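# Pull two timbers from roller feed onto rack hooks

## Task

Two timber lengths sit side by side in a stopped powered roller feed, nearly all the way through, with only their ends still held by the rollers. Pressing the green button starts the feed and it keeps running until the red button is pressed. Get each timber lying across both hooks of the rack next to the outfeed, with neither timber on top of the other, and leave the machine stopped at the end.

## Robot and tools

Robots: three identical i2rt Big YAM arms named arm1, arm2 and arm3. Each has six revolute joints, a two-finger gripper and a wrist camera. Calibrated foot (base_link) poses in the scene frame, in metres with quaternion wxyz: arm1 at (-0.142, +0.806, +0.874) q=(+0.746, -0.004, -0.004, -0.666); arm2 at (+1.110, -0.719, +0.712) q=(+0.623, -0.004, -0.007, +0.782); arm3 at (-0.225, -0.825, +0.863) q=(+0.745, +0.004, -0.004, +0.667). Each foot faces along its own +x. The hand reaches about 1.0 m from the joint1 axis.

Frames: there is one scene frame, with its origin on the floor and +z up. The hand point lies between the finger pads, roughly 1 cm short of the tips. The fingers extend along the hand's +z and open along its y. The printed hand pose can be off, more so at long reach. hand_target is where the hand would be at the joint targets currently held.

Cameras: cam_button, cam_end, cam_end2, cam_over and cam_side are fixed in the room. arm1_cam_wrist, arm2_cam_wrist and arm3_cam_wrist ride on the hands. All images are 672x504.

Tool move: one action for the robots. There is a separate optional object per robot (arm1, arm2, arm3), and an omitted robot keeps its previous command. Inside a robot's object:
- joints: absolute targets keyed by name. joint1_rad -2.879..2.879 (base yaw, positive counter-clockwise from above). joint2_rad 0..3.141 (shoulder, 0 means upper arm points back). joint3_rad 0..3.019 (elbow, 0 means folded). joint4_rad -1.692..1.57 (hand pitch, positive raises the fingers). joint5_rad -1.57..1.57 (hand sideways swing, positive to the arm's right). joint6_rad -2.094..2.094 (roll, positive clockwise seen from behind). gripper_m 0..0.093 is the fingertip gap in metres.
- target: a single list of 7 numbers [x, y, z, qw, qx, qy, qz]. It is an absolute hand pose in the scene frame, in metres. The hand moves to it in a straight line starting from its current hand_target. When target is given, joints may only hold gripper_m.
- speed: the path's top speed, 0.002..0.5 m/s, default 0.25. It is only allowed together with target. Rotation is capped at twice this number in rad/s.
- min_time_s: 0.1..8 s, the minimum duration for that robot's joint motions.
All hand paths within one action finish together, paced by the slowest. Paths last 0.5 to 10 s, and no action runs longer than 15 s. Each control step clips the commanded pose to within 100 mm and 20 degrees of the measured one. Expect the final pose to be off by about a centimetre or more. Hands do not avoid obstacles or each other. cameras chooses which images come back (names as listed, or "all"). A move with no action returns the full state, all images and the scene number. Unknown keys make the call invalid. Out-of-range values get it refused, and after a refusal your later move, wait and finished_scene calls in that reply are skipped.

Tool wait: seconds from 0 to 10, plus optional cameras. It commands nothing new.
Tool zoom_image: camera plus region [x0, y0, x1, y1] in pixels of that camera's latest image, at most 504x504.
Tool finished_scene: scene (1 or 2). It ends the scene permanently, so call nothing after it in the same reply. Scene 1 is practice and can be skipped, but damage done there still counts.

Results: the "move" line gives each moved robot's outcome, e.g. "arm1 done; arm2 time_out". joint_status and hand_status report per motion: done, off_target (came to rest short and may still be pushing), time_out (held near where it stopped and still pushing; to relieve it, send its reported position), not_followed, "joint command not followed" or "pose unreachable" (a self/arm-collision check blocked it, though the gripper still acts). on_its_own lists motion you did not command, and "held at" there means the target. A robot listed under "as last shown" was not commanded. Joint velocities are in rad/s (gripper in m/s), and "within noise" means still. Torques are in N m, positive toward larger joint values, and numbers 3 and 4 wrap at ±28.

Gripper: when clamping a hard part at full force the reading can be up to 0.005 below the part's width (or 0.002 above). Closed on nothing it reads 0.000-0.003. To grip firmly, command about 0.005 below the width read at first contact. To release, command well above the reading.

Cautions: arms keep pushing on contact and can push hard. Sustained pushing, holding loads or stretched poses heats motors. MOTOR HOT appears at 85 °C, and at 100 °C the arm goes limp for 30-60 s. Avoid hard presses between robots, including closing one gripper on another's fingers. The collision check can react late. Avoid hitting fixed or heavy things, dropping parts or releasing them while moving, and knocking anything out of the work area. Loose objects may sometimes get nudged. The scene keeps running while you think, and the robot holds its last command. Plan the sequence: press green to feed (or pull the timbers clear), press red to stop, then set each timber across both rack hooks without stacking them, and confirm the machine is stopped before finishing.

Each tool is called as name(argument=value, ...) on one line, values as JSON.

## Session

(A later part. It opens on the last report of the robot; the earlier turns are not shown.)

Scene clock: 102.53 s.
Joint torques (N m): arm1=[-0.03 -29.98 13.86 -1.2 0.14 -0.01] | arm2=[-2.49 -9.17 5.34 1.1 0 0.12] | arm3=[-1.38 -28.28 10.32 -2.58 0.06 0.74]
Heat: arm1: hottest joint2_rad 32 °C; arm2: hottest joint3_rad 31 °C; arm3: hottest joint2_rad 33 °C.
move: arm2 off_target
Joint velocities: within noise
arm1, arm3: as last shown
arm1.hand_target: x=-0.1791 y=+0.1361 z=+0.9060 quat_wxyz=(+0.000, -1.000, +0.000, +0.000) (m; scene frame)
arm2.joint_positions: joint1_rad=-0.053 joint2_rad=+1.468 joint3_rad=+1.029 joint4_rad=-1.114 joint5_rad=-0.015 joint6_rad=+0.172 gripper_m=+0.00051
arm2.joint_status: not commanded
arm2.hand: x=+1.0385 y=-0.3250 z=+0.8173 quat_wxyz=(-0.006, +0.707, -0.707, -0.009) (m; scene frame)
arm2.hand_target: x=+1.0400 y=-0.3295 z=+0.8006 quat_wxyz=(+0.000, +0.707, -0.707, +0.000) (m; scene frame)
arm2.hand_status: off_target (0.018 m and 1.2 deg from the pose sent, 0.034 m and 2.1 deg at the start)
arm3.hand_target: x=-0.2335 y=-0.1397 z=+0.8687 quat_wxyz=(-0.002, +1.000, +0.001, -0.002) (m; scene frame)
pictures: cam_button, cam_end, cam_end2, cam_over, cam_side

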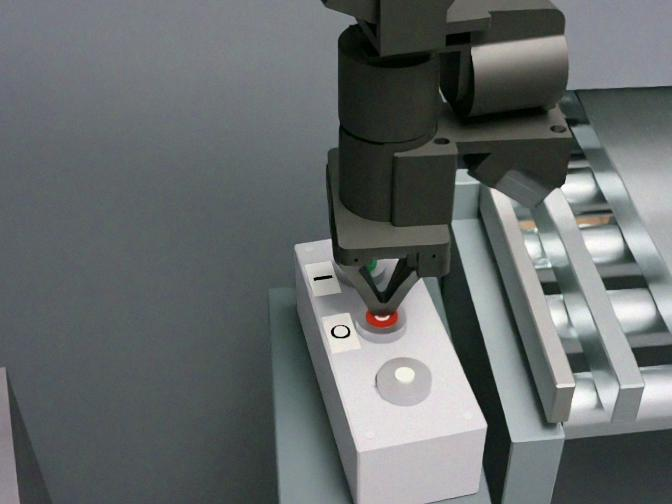

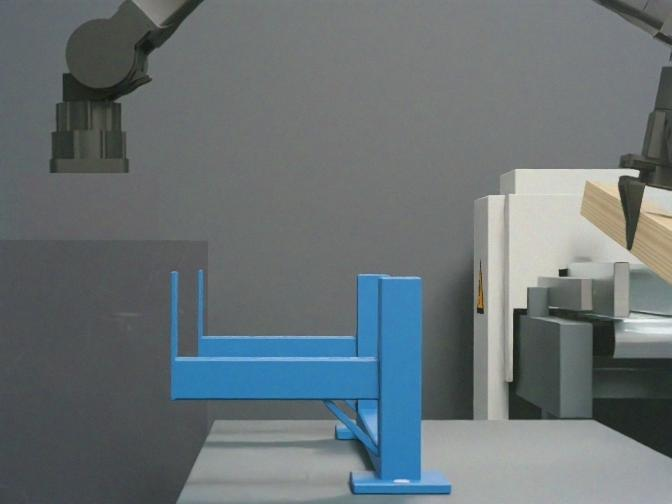

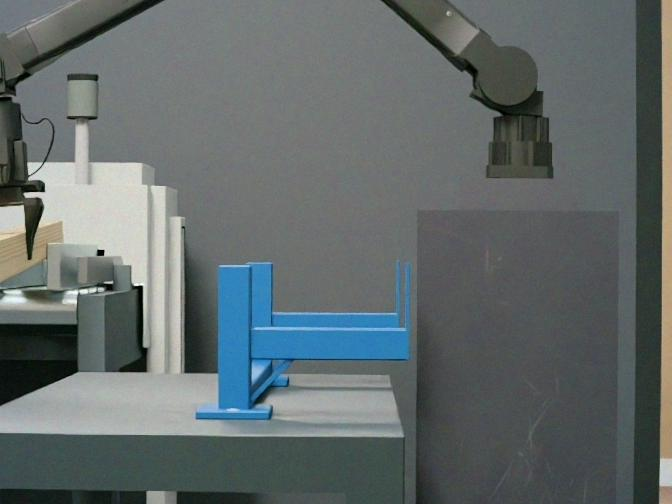

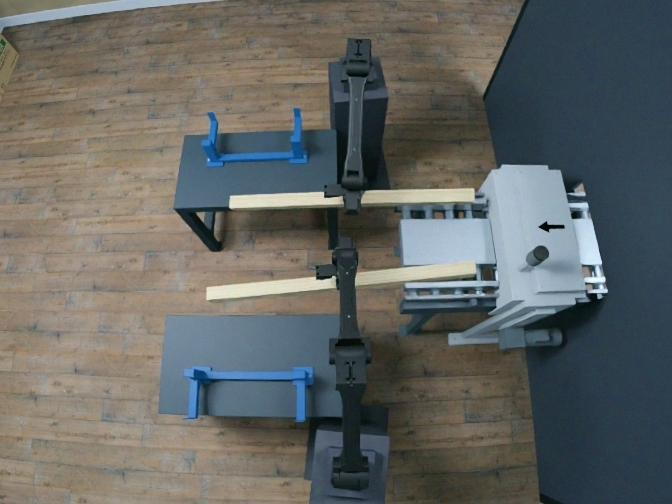

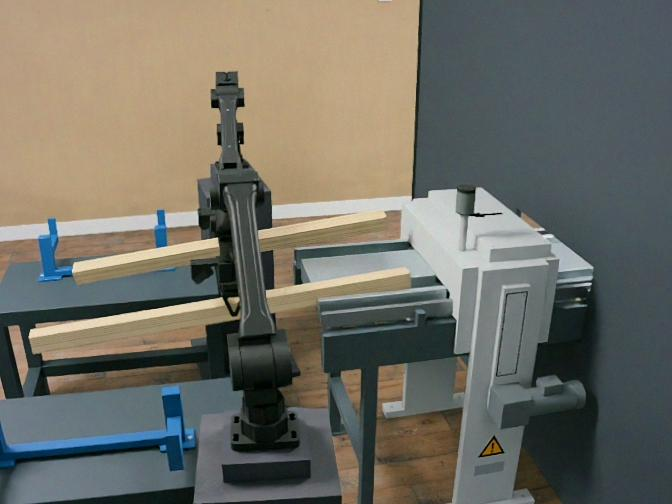

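move(arm1={"target":[-0.33,0.27,0.98,0,1,0,0],"speed":0.15}, arm3={"target":[-0.36,-0.22,0.98,0,1,0,0],"speed":0.15}, arm2={"target":[1.04,-0.34,0.95,0,0.7071,-0.7071,0],"speed":0.12}, cameras=["cam_over","cam_side"])

move(arm1={"target":[-0.50,0.42,0.98,0,1,0,0],"speed":0.15}, arm3={"target":[-0.48,-0.37,0.98,0,1,0,0],"speed":0.15}, cameras=["cam_over","cam_side","cam_end","cam_end2"])

Scene clock: 135.23 s.
Joint torques (N m): arm1=[0.21 -24.29 12.22 -0.91 0.06 -0.04] | arm2=[-2.55 -10.58 12.07 -0.32 0.01 0.11] | arm3=[-1.44 -23.82 14.48 -0.58 -0.29 0.08]
Heat: arm1: hottest joint2_rad 39 °C; arm2: hottest joint3_rad 29 °C; arm3: hottest joint2_rad 34 °C.
move: arm1 off_target; arm2 off_target; arm3 off_target
Joint velocities: within noise
arm1.joint_positions: joint1_rad=-0.451 joint2_rad=+1.986 joint3_rad=+1.536 joint4_rad=-1.240 joint5_rad=+0.004 joint6_rad=+1.240 gripper_m=+0.04882
arm1.joint_status: not commanded
arm1.hand: x=-0.3256 y=+0.2871 z=+0.9171 quat_wxyz=(+0.051, -0.999, +0.003, -0.018) (m; scene frame)
arm1.hand_target: x=-0.3290 y=+0.2725 z=+0.9783 quat_wxyz=(+0.000, -1.000, +0.000, +0.000) (m; scene frame)
arm1.hand_status: off_target (0.065 m and 6.2 deg from the pose sent, 0.248 m and 8.3 deg at the start; pose on its path clipped on 16 of 73 steps)
arm2.joint_positions: joint1_rad=-0.053 joint2_rad=+1.358 joint3_rad=+1.210 joint4_rad=-1.484 joint5_rad=-0.015 joint6_rad=+0.172 gripper_m=+0.00051
arm2.joint_status: not commanded
arm2.hand: x=+1.0421 y=-0.3549 z=+0.9244 quat_wxyz=(+0.017, +0.706, -0.707, +0.024) (m; scene frame)
arm2.hand_target: x=+1.0402 y=-0.3412 z=+0.9498 quat_wxyz=(+0.000, +0.707, -0.707, +0.000) (m; scene frame)
arm2.hand_status: off_target (0.030 m and 3.3 deg from the pose sent, 0.134 m and 1.2 deg at the start)
arm3.joint_positions: joint1_rad=+0.324 joint2_rad=+2.104 joint3_rad=+1.676 joint4_rad=-1.323 joint5_rad=-0.001 joint6_rad=-1.358 gripper_m=+0.05076
arm3.joint_status: not commanded
arm3.hand: x=-0.3462 y=-0.2625 z=+0.8891 quat_wxyz=(+0.082, +0.996, +0.000, +0.019) (m; scene frame)
arm3.hand_target: x=-0.3579 y=-0.2289 z=+0.9783 quat_wxyz=(+0.000, +1.000, +0.000, -0.001) (m; scene frame)
arm3.hand_status: off_target (0.101 m and 9.7 deg from the pose sent, 0.250 m and 5.4 deg at the start; pose on its path clipped on 70 of 73 steps)
pictures: cam_over, cam_side

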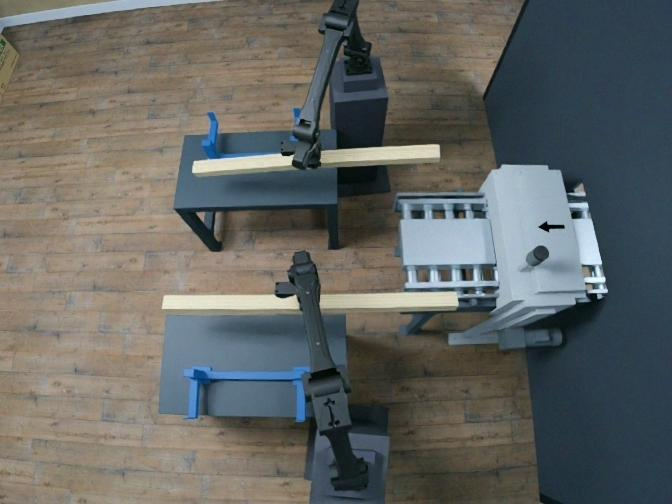

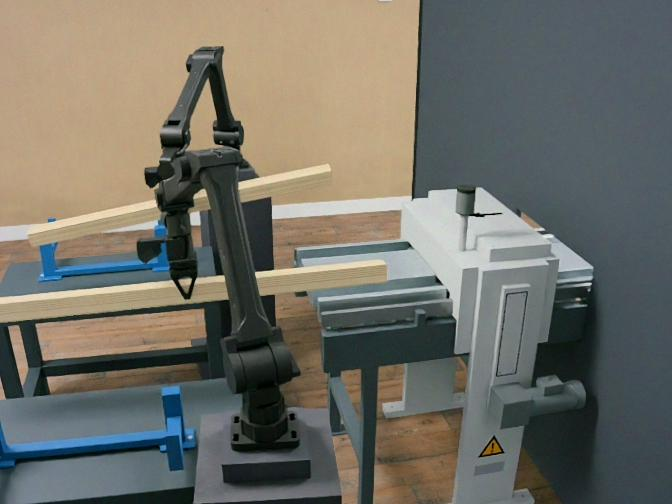

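Scene clock: 137.77 s.
Joint torques (N m): arm1=[0.85 -22.48 12.14 -0.08 0 -0.03] | arm2=[-2.55 -10.58 12.07 -0.32 0.01 0.11] | arm3=[-2.2 -20.31 10.09 0.39 -0.23 0.09]
Heat: arm1: hottest joint2_rad 39 °C; arm2: hottest joint3_rad 29 °C; arm3: hottest joint2_rad 34 °C.
move: arm1 off_target; arm3 off_target
Joint velocities: within noise
arm1.joint_positions: joint1_rad=-0.860 joint2_rad=+1.876 joint3_rad=+1.385 joint4_rad=-1.213 joint5_rad=+0.009 joint6_rad=+0.833 gripper_m=+0.04882
arm1.joint_status: not commanded
arm1.hand: x=-0.4858 y=+0.4382 z=+0.9230 quat_wxyz=(+0.046, -0.998, +0.004, -0.042) (m; scene frame)
arm1.hand_target: x=-0.4980 y=+0.4221 z=+0.9790 quat_wxyz=(+0.000, -1.000, +0.000, +0.000) (m; scene frame)
arm1.hand_status: off_target (0.061 m and 7.2 deg from the pose sent, 0.228 m and 6.2 deg at the start)
arm2: as last shown
arm3.joint_positions: joint1_rad=+0.623 joint2_rad=+1.859 joint3_rad=+1.388 joint4_rad=-1.237 joint5_rad=-0.005 joint6_rad=-1.068 gripper_m=+0.05076
arm3.joint_status: not commanded
arm3.hand: x=-0.4708 y=-0.3893 z=+0.9229 quat_wxyz=(+0.055, +0.998, +0.004, +0.032) (m; scene frame)
arm3.hand_target: x=-0.4785 y=-0.3725 z=+0.9789 quat_wxyz=(+0.000, +1.000, +0.000, +0.000) (m; scene frame)
arm3.hand_status: off_target (0.061 m and 7.3 deg from the pose sent, 0.194 m and 9.7 deg at the start)
pictures: cam_end, cam_end2, cam_over, cam_side

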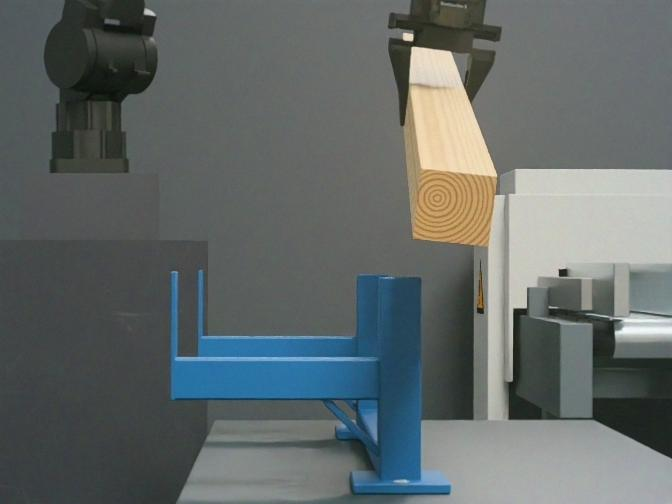

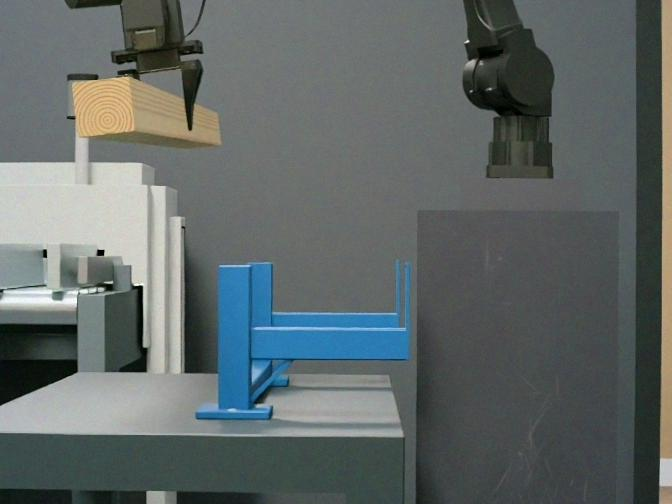

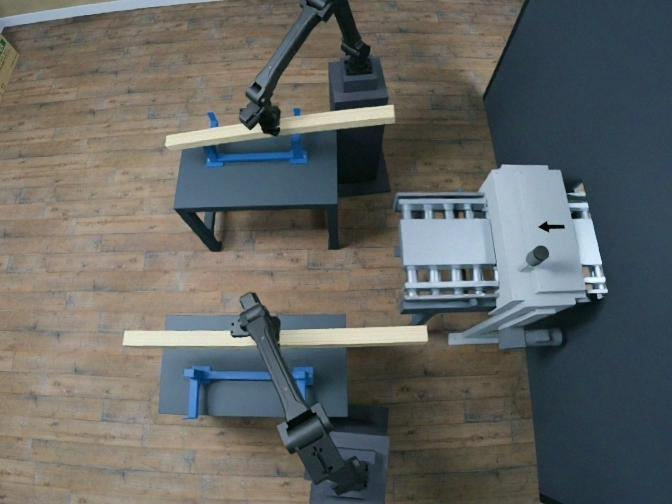

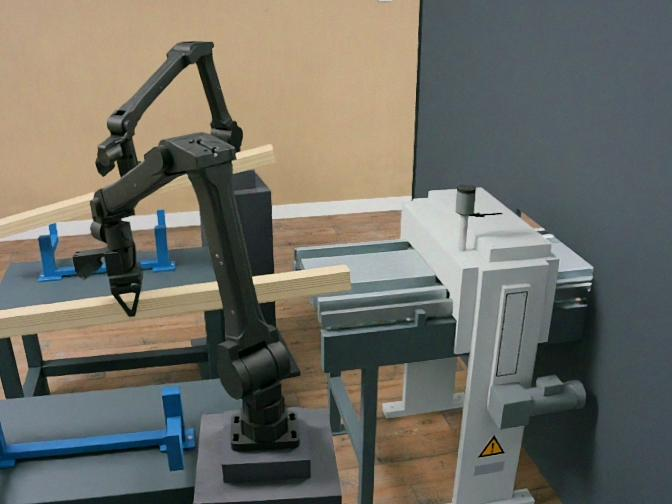

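move(arm1={"target":[-0.63,0.56,0.96,0,1,0,0],"speed":0.15}, arm3={"target":[-0.61,-0.557,0.96,0,1,0,0],"speed":0.15}, cameras=["cam_over","cam_side","cam_end","cam_end2","arm3_cam_wrist"])

Scene clock: 163.03 s.
Joint torques (N m): arm1=[0.56 -20.25 16.54 -0.1 -0.06 -0.04] | arm2=[-2.55 -10.58 12.05 -0.31 0.01 0.11] | arm3=[-2.32 -17.73 9.76 0.51 -0.17 0.09]
Heat: arm1: hottest joint2_rad 35 °C; arm2: hottest joint3_rad 32 °C; arm3: hottest joint2_rad 33 °C.
move: arm1 off_target; arm3 off_target
Joint velocities: within noise
arm1.joint_positions: joint1_rad=-1.212 joint2_rad=+1.900 joint3_rad=+1.366 joint4_rad=-1.189 joint5_rad=+0.012 joint6_rad=+0.478 gripper_m=+0.04882
arm1.joint_status: not commanded
arm1.hand: x=-0.5884 y=+0.5821 z=+0.9032 quat_wxyz=(+0.034, -0.997, +0.003, -0.065) (m; scene frame)
arm1.hand_target: x=-0.6250 y=+0.5626 z=+0.9617 quat_wxyz=(+0.000, -1.000, +0.000, +0.000) (m; scene frame)
arm1.hand_status: off_target (0.074 m and 8.4 deg from the pose sent, 0.192 m and 7.2 deg at the start)
arm2: as last shown
arm3.joint_positions: joint1_rad=+1.074 joint2_rad=+1.739 joint3_rad=+1.190 joint4_rad=-1.148 joint5_rad=-0.010 joint6_rad=-0.619 gripper_m=+0.05076
arm3.joint_status: not commanded
arm3.hand: x=-0.5922 y=-0.5714 z=+0.9129 quat_wxyz=(+0.034, +0.998, +0.005, +0.049) (m; scene frame)
arm3.hand_target: x=-0.6081 y=-0.5583 z=+0.9593 quat_wxyz=(+0.000, +1.000, +0.000, +0.000) (m; scene frame)
arm3.hand_status: off_target (0.052 m and 6.9 deg from the pose sent, 0.221 m and 7.3 deg at the start)
pictures: arm3_cam_wrist, cam_end, cam_end2, cam_over, cam_side

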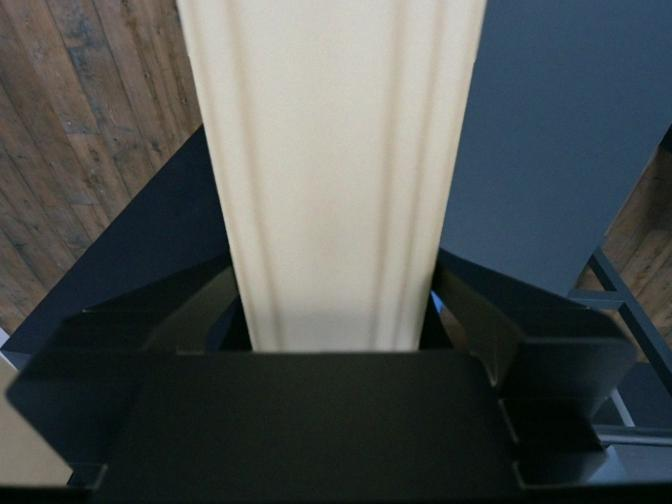

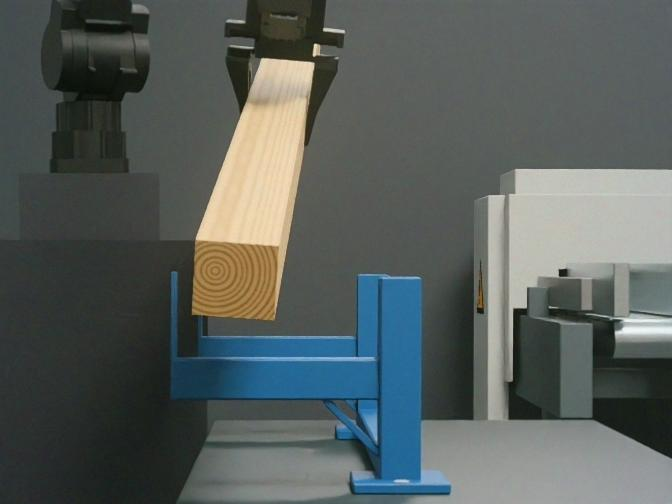

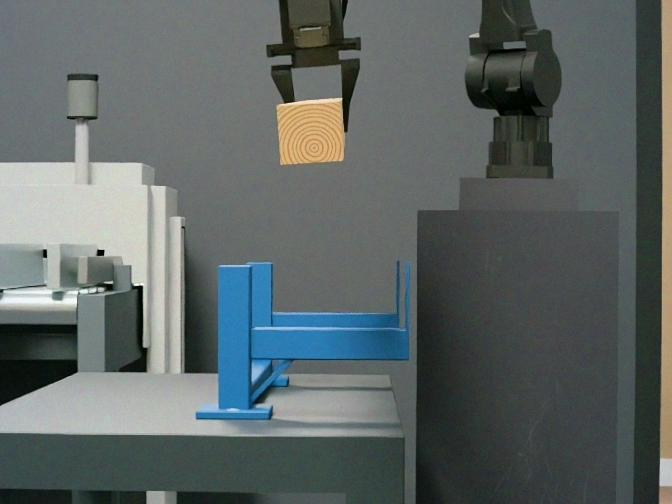

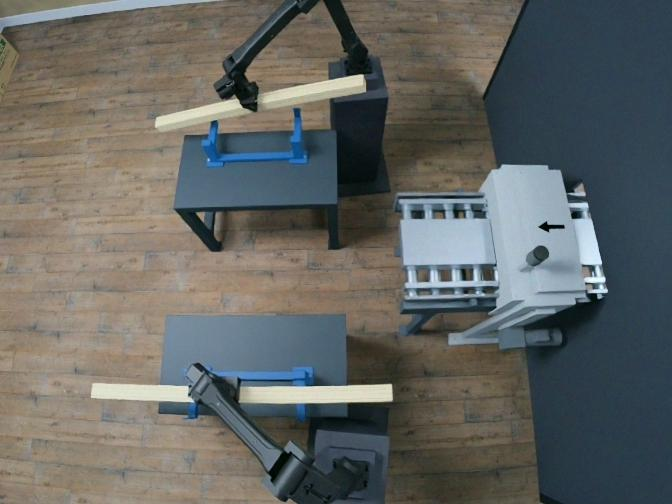

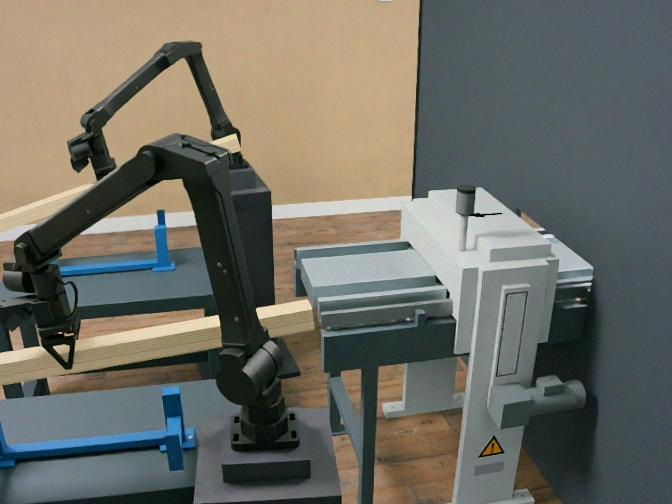

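move(arm1={"target":[-0.635,0.552,0.84,0,1,0,0],"speed":0.12}, arm3={"target":[-0.605,-0.575,0.84,0,1,0,0],"speed":0.12}, cameras=["cam_over","cam_end","cam_end2"])

Scene clock: 189.63 s.
Joint torques (N m): arm1=[1.38 -22.07 10.07 0.1 -0.05 0.01] | arm2=[-2.55 -10.58 12.05 -0.32 0.01 0.11] | arm3=[-1.38 -15.09 8.03 0.61 -0.24 0.11]
Heat: arm1: hottest joint3_rad 35 °C; arm2: hottest joint3_rad 34 °C; arm3: hottest joint3_rad 35 °C.
move: arm1 off_target; arm3 off_target
Joint velocities: within noise
arm1.joint_positions: joint1_rad=-1.212 joint2_rad=+2.087 joint3_rad=+1.348 joint4_rad=-0.934 joint5_rad=+0.011 joint6_rad=+0.478 gripper_m=+0.04882
arm1.joint_status: not commanded
arm1.hand: x=-0.6104 y=+0.5693 z=+0.7985 quat_wxyz=(+0.022, -0.999, +0.003, -0.044) (m; scene frame)
arm1.hand_target: x=-0.6334 y=+0.5528 z=+0.8402 quat_wxyz=(+0.000, -1.000, +0.000, +0.000) (m; scene frame)
arm1.hand_status: off_target (0.051 m and 5.6 deg from the pose sent, 0.084 m and 8.5 deg at the start)
arm2: as last shown
arm3.joint_positions: joint1_rad=+1.091 joint2_rad=+1.853 joint3_rad=+1.024 joint4_rad=-0.831 joint5_rad=-0.010 joint6_rad=-0.592 gripper_m=+0.05076
arm3.joint_status: not commanded
arm3.hand: x=-0.5816 y=-0.5866 z=+0.8124 quat_wxyz=(+0.022, +0.999, +0.000, +0.034) (m; scene frame)
arm3.hand_target: x=-0.6042 y=-0.5757 z=+0.8402 quat_wxyz=(+0.000, +1.000, +0.000, +0.000) (m; scene frame)
arm3.hand_status: off_target (0.038 m and 4.7 deg from the pose sent, 0.074 m and 6.8 deg at the start)
pictures: cam_end, cam_end2, cam_over

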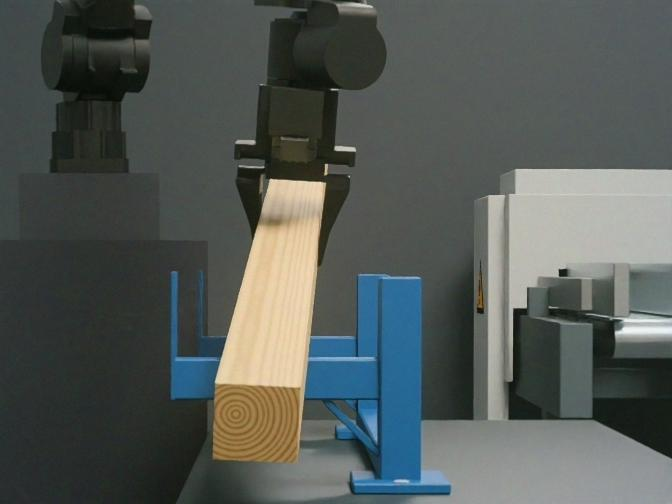

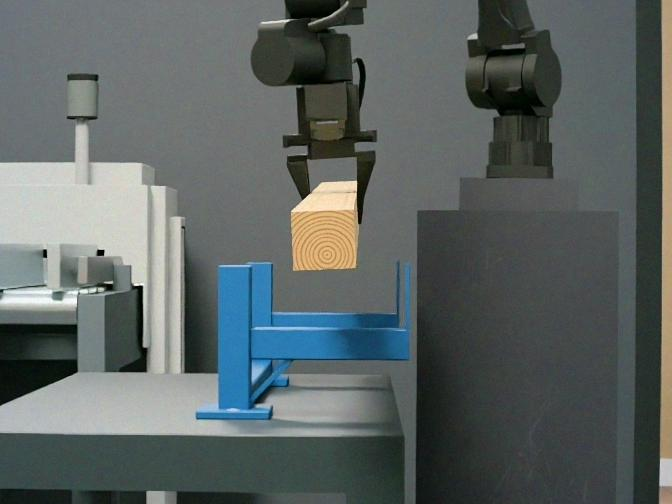

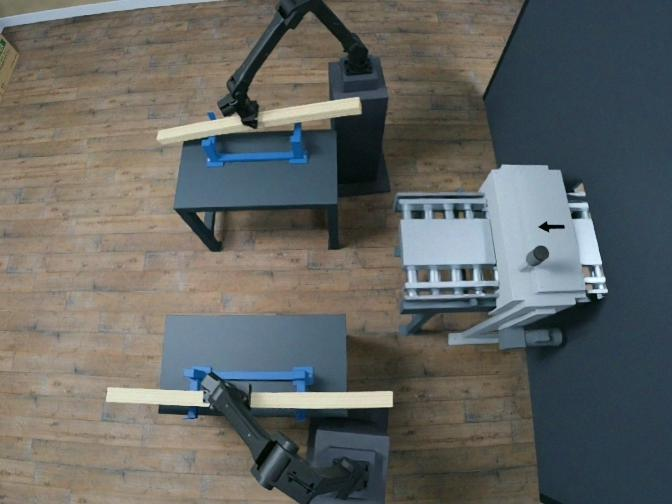

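move(arm1={"target":[-0.635,0.557,0.735,0,1,0,0],"speed":0.08}, arm3={"target":[-0.605,-0.580,0.745,0,1,0,0],"speed":0.08}, cameras=["cam_over","cam_side","cam_end","cam_end2"])

Scene clock: 201.77 s.
Joint torques (N m): arm1=[0.5 -17.96 7.99 0.75 -0.17 -0.07] | arm2=[-2.55 -10.52 12.07 -0.34 0.01 0.11] | arm3=[-1.32 -14.86 5.85 0.65 -0.14 0.12]
Heat: arm1: hottest joint2_rad 32 °C; arm2: hottest joint3_rad 35 °C; arm3: hottest joint3_rad 34 °C.
move: arm1 off_target; arm3 off_target
Joint velocities: within noise
arm1.joint_positions: joint1_rad=-1.213 joint2_rad=+2.210 joint3_rad=+1.337 joint4_rad=-0.736 joint5_rad=+0.015 joint6_rad=+0.477 gripper_m=+0.04879
arm1.joint_status: not commanded
arm1.hand: x=-0.6225 y=+0.5636 z=+0.7294 quat_wxyz=(+0.010, -1.000, +0.003, -0.014) (m; scene frame)
arm1.hand_target: x=-0.6349 y=+0.5572 z=+0.7353 quat_wxyz=(+0.000, -1.000, +0.000, +0.000) (m; scene frame)
arm1.hand_status: off_target (0.015 m and 2.0 deg from the pose sent, 0.069 m and 5.6 deg at the start)
arm2: as last shown
arm3.joint_positions: joint1_rad=+1.101 joint2_rad=+2.036 joint3_rad=+0.996 joint4_rad=-0.594 joint5_rad=-0.011 joint6_rad=-0.581 gripper_m=+0.05076
arm3.joint_status: not commanded
arm3.hand: x=-0.5852 y=-0.5888 z=+0.7269 quat_wxyz=(+0.016, +1.000, +0.000, +0.024) (m; scene frame)
arm3.hand_target: x=-0.6045 y=-0.5804 z=+0.7451 quat_wxyz=(+0.000, +1.000, +0.000, +0.000) (m; scene frame)
arm3.hand_status: off_target (0.028 m and 3.3 deg from the pose sent, 0.072 m and 4.7 deg at the start)
pictures: cam_end, cam_end2, cam_over, cam_side

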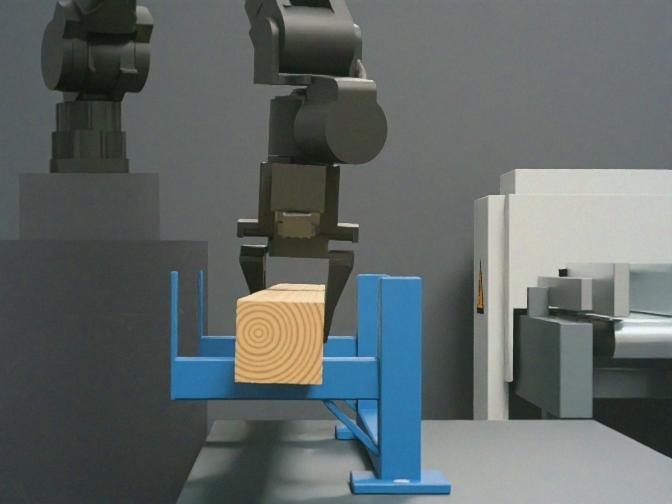

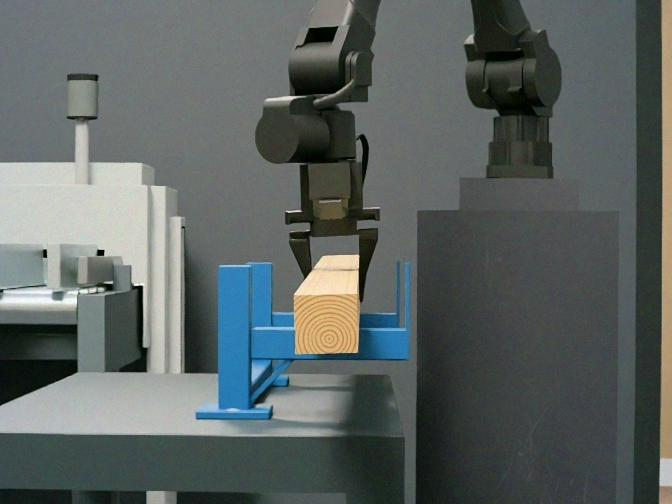

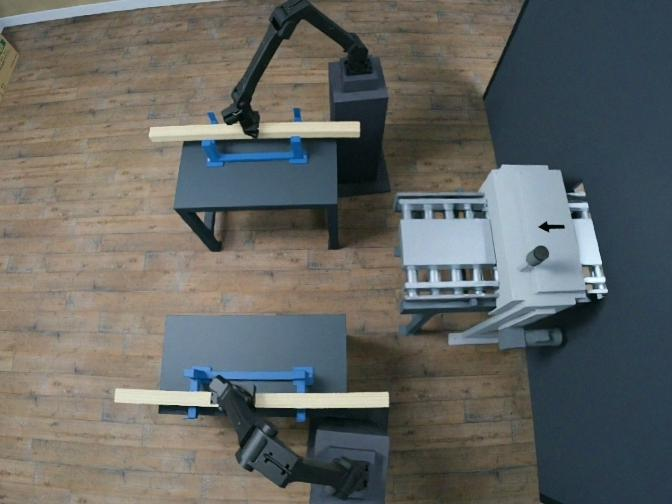

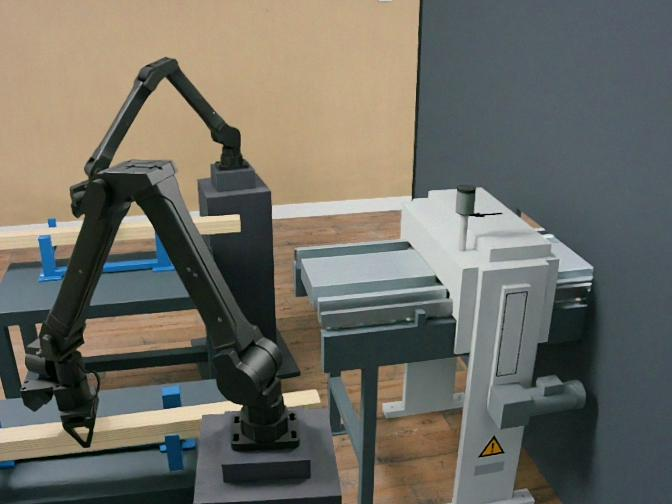

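move(arm1={"target":[-0.635,0.560,0.712,0,1,0,0],"speed":0.06}, arm3={"target":[-0.605,-0.585,0.705,0,1,0,0],"speed":0.06}, cameras=["cam_over","cam_side","cam_end","cam_end2"])

zoom_image(camera="cam_end2", region=[200, 220, 430, 440])

Scene clock: 210.57 s.
Joint torques (N m): arm1=[0.21 -15.09 7.87 2.1 0.09 -0.07] | arm2=[-2.55 -10.52 12.07 -0.32 0.01 0.11] | arm3=[-1.03 -9.88 5.57 2.28 -0.21 0.18]
Heat: arm1: hottest joint2_rad 33 °C; arm2: hottest joint3_rad 36 °C; arm3: hottest joint3_rad 33 °C.
move: arm1 off_target; arm3 off_target
Joint velocities: within noise
arm1.joint_positions: joint1_rad=-1.215 joint2_rad=+2.212 joint3_rad=+1.337 joint4_rad=-0.723 joint5_rad=+0.009 joint6_rad=+0.473 gripper_m=+0.04879
arm1.joint_status: not commanded
arm1.hand: x=-0.6248 y=+0.5620 z=+0.7283 quat_wxyz=(+0.004, -1.000, +0.002, -0.011) (m; scene frame)
arm1.hand_target: x=-0.6342 y=+0.5603 z=+0.7127 quat_wxyz=(+0.000, -1.000, +0.000, +0.000) (m; scene frame)
arm1.hand_status: off_target (0.019 m and 1.3 deg from the pose sent, 0.022 m and 2.0 deg at the start)
arm2: as last shown
arm3.joint_positions: joint1_rad=+1.109 joint2_rad=+2.056 joint3_rad=+0.996 joint4_rad=-0.546 joint5_rad=-0.010 joint6_rad=-0.577 gripper_m=+0.05076
arm3.joint_status: not commanded
arm3.hand: x=-0.5921 y=-0.5876 z=+0.7180 quat_wxyz=(+0.007, +1.000, +0.002, +0.013) (m; scene frame)
arm3.hand_target: x=-0.6043 y=-0.5856 z=+0.7057 quat_wxyz=(+0.000, +1.000, +0.000, +0.000) (m; scene frame)
arm3.hand_status: off_target (0.019 m and 1.7 deg from the pose sent, 0.030 m and 3.3 deg at the start)
pictures: cam_end, cam_end2, cam_over, cam_side

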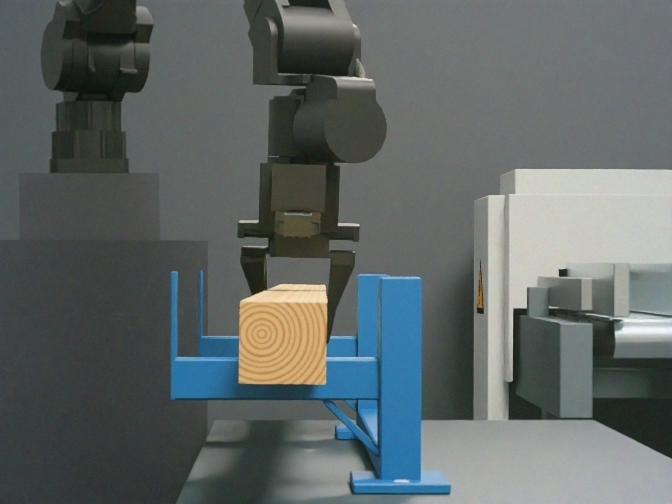

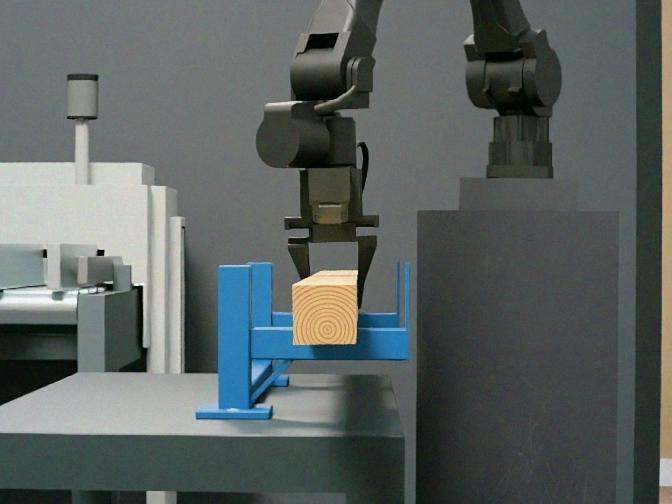

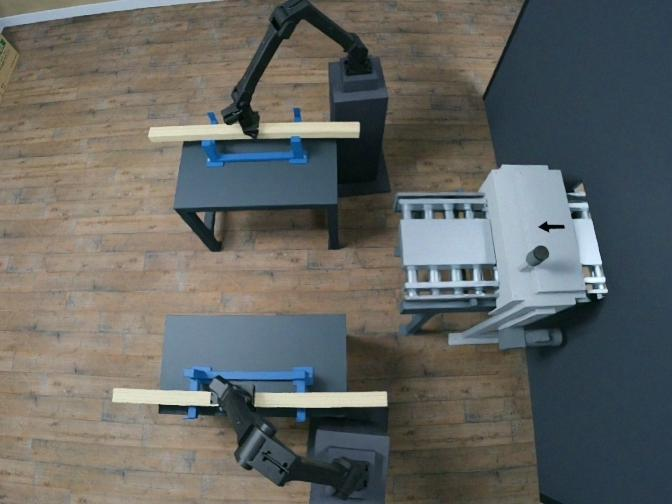

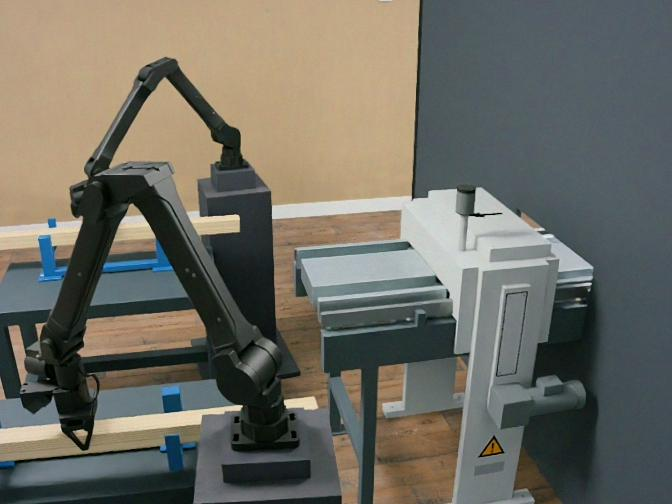

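Scaled by 2.191 from the camera's 672x504 image, which has a finer 960x720 frame.

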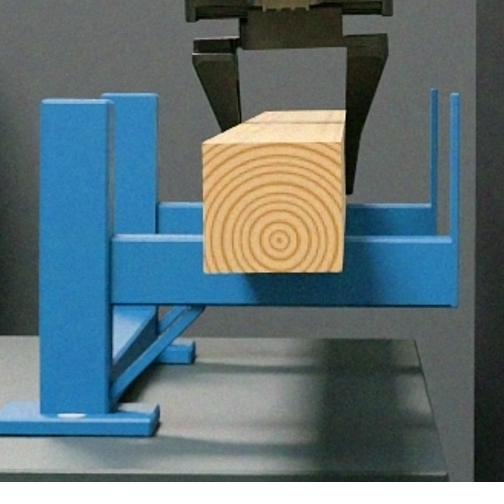

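move(arm1={"joints":{"gripper_m":0.075}}, arm3={"joints":{"gripper_m":0.075}})

move(arm1={"target":[-0.625,0.560,0.88,0,1,0,0],"speed":0.15}, arm3={"target":[-0.594,-0.585,0.88,0,1,0,0],"speed":0.15}, cameras=["cam_over","cam_side","cam_end","cam_end2","cam_button","arm1_cam_wrist","arm3_cam_wrist"])

Scene clock: 225.33 s.
Joint torques (N m): arm1=[0.15 -16.85 7.66 0.69 0.08 -0.05] | arm2=[-2.55 -10.58 12.05 -0.32 0.01 0.11] | arm3=[-1.26 -11.4 5.38 0.99 -0.2 0.14]
Heat: arm1: hottest joint2_rad 33 °C; arm2: hottest joint3_rad 36 °C; arm3: hottest joint3_rad 32 °C.
move: arm1 done; arm3 done
Joint velocities: within noise
arm1.joint_positions: joint1_rad=-1.215 joint2_rad=+2.234 joint3_rad=+1.337 joint4_rad=-0.690 joint5_rad=+0.009 joint6_rad=+0.471 gripper_m=+0.07493
arm1.joint_status: all done
arm1.hand: x=-0.6266 y=+0.5610 z=+0.7167 quat_wxyz=(+0.002, -1.000, +0.001, -0.006) (m; scene frame)
arm1.hand_target: x=-0.6342 y=+0.5603 z=+0.7127 quat_wxyz=(+0.000, -1.000, +0.000, +0.000) (m; scene frame)
arm1.hand_status: not commanded
arm2: as last shown
arm3.joint_positions: joint1_rad=+1.111 joint2_rad=+2.075 joint3_rad=+0.997 joint4_rad=-0.509 joint5_rad=-0.010 joint6_rad=-0.572 gripper_m=+0.07494
arm3.joint_status: all done
arm3.hand: x=-0.5966 y=-0.5860 z=+0.7101 quat_wxyz=(+0.002, +1.000, +0.001, +0.004) (m; scene frame)
arm3.hand_target: x=-0.6046 y=-0.5854 z=+0.7059 quat_wxyz=(+0.000, +1.000, +0.000, +0.000) (m; scene frame)
arm3.hand_status: not commanded
pictures: none

Scene clock: 227.27 s.
Joint torques (N m): arm1=[1.26 -16.5 11.07 -0.24 0.07 0.04] | arm2=[-2.55 -10.52 12.07 -0.31 0.01 0.11] | arm3=[-2.67 -11.05 9.32 0.24 -0.18 -0.04]
Heat: arm1: hottest joint2_rad 33 °C; arm2: hottest joint3_rad 36 °C; arm3: hottest joint3_rad 32 °C.
move: arm1 off_target; arm3 off_target
Joint velocities: within noise
arm1.joint_positions: joint1_rad=-1.215 joint2_rad=+1.941 joint3_rad=+1.337 joint4_rad=-0.993 joint5_rad=+0.009 joint6_rad=+0.471 gripper_m=+0.07495
arm1.joint_status: not commanded
arm1.hand: x=-0.6156 y=+0.5685 z=+0.8701 quat_wxyz=(+0.004, -1.000, +0.001, -0.010) (m; scene frame)
arm1.hand_target: x=-0.6247 y=+0.5601 z=+0.8801 quat_wxyz=(+0.000, -1.000, +0.000, +0.000) (m; scene frame)
arm1.hand_status: off_target (0.016 m and 1.2 deg from the pose sent, 0.163 m and 0.7 deg at the start)
arm2: as last shown
arm3.joint_positions: joint1_rad=+1.111 joint2_rad=+1.709 joint3_rad=+1.007 joint4_rad=-0.908 joint5_rad=-0.010 joint6_rad=-0.572 gripper_m=+0.07496
arm3.joint_status: not commanded
arm3.hand: x=-0.5814 y=-0.5973 z=+0.8671 quat_wxyz=(+0.008, +1.000, +0.001, +0.014) (m; scene frame)
arm3.hand_target: x=-0.5935 y=-0.5853 z=+0.8802 quat_wxyz=(+0.000, +1.000, +0.000, +0.000) (m; scene frame)
arm3.hand_status: off_target (0.022 m and 1.9 deg from the pose sent, 0.170 m and 0.6 deg at the start)
pictures: arm1_cam_wrist, arm3_cam_wrist, cam_button, cam_end, cam_end2, cam_over, cam_side

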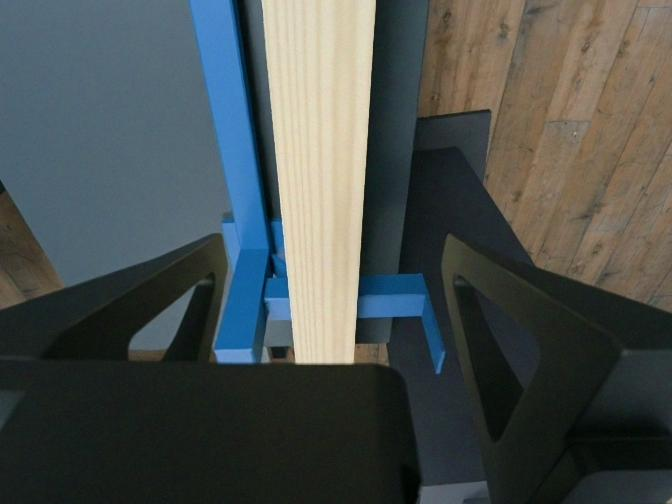

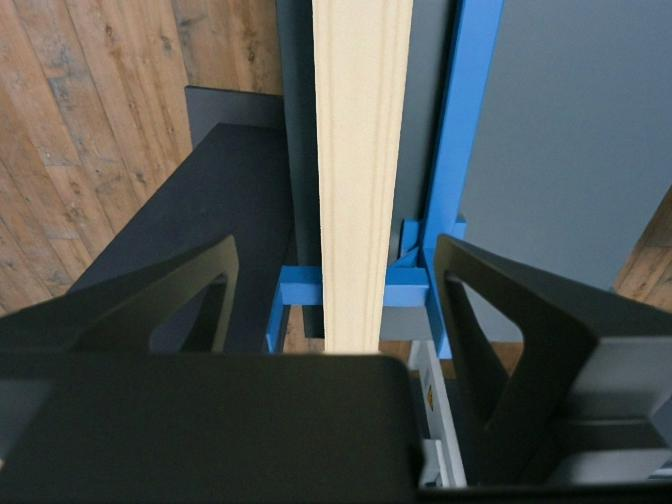

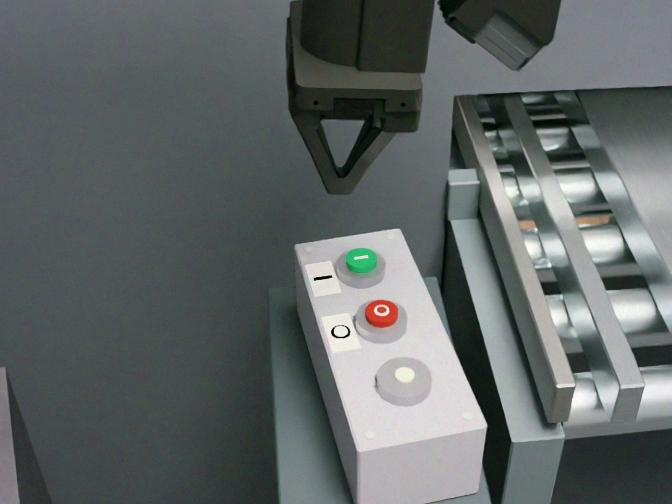

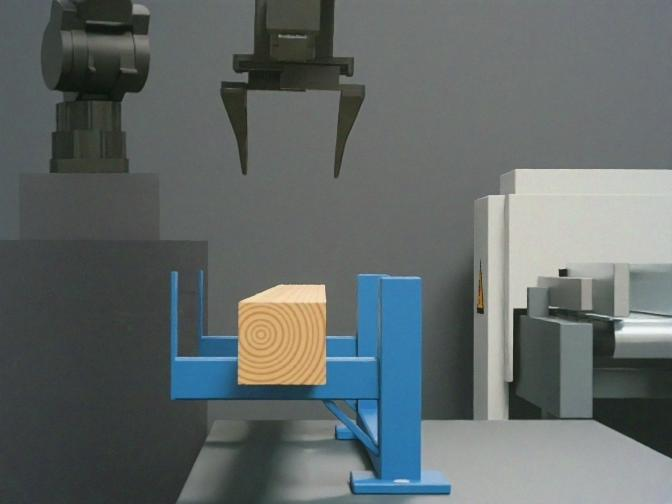

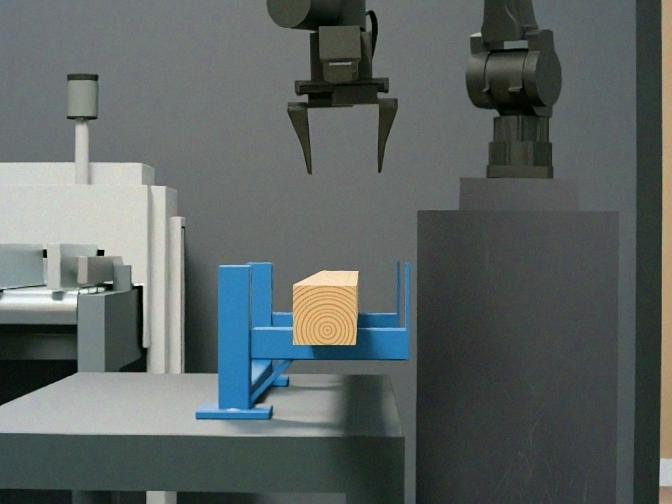

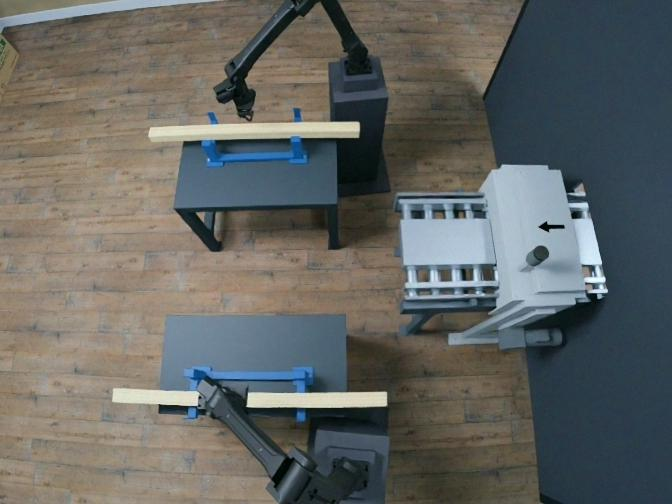

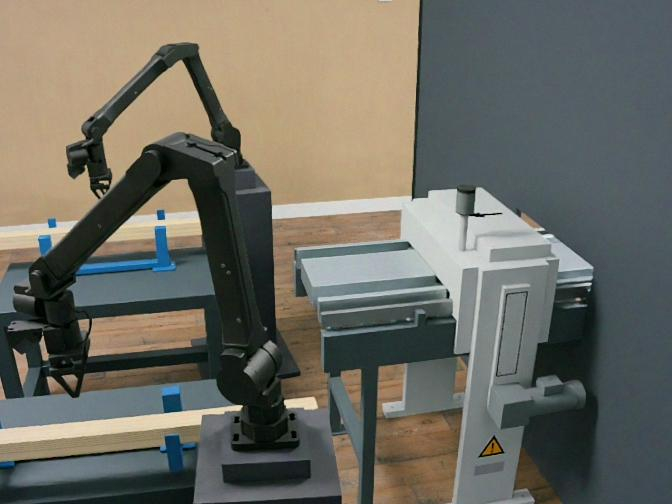

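Both timbers are in both hooks of their racks, and the machine is stopped.

finished_scene(scene=2)

The scene is finished: the task was done.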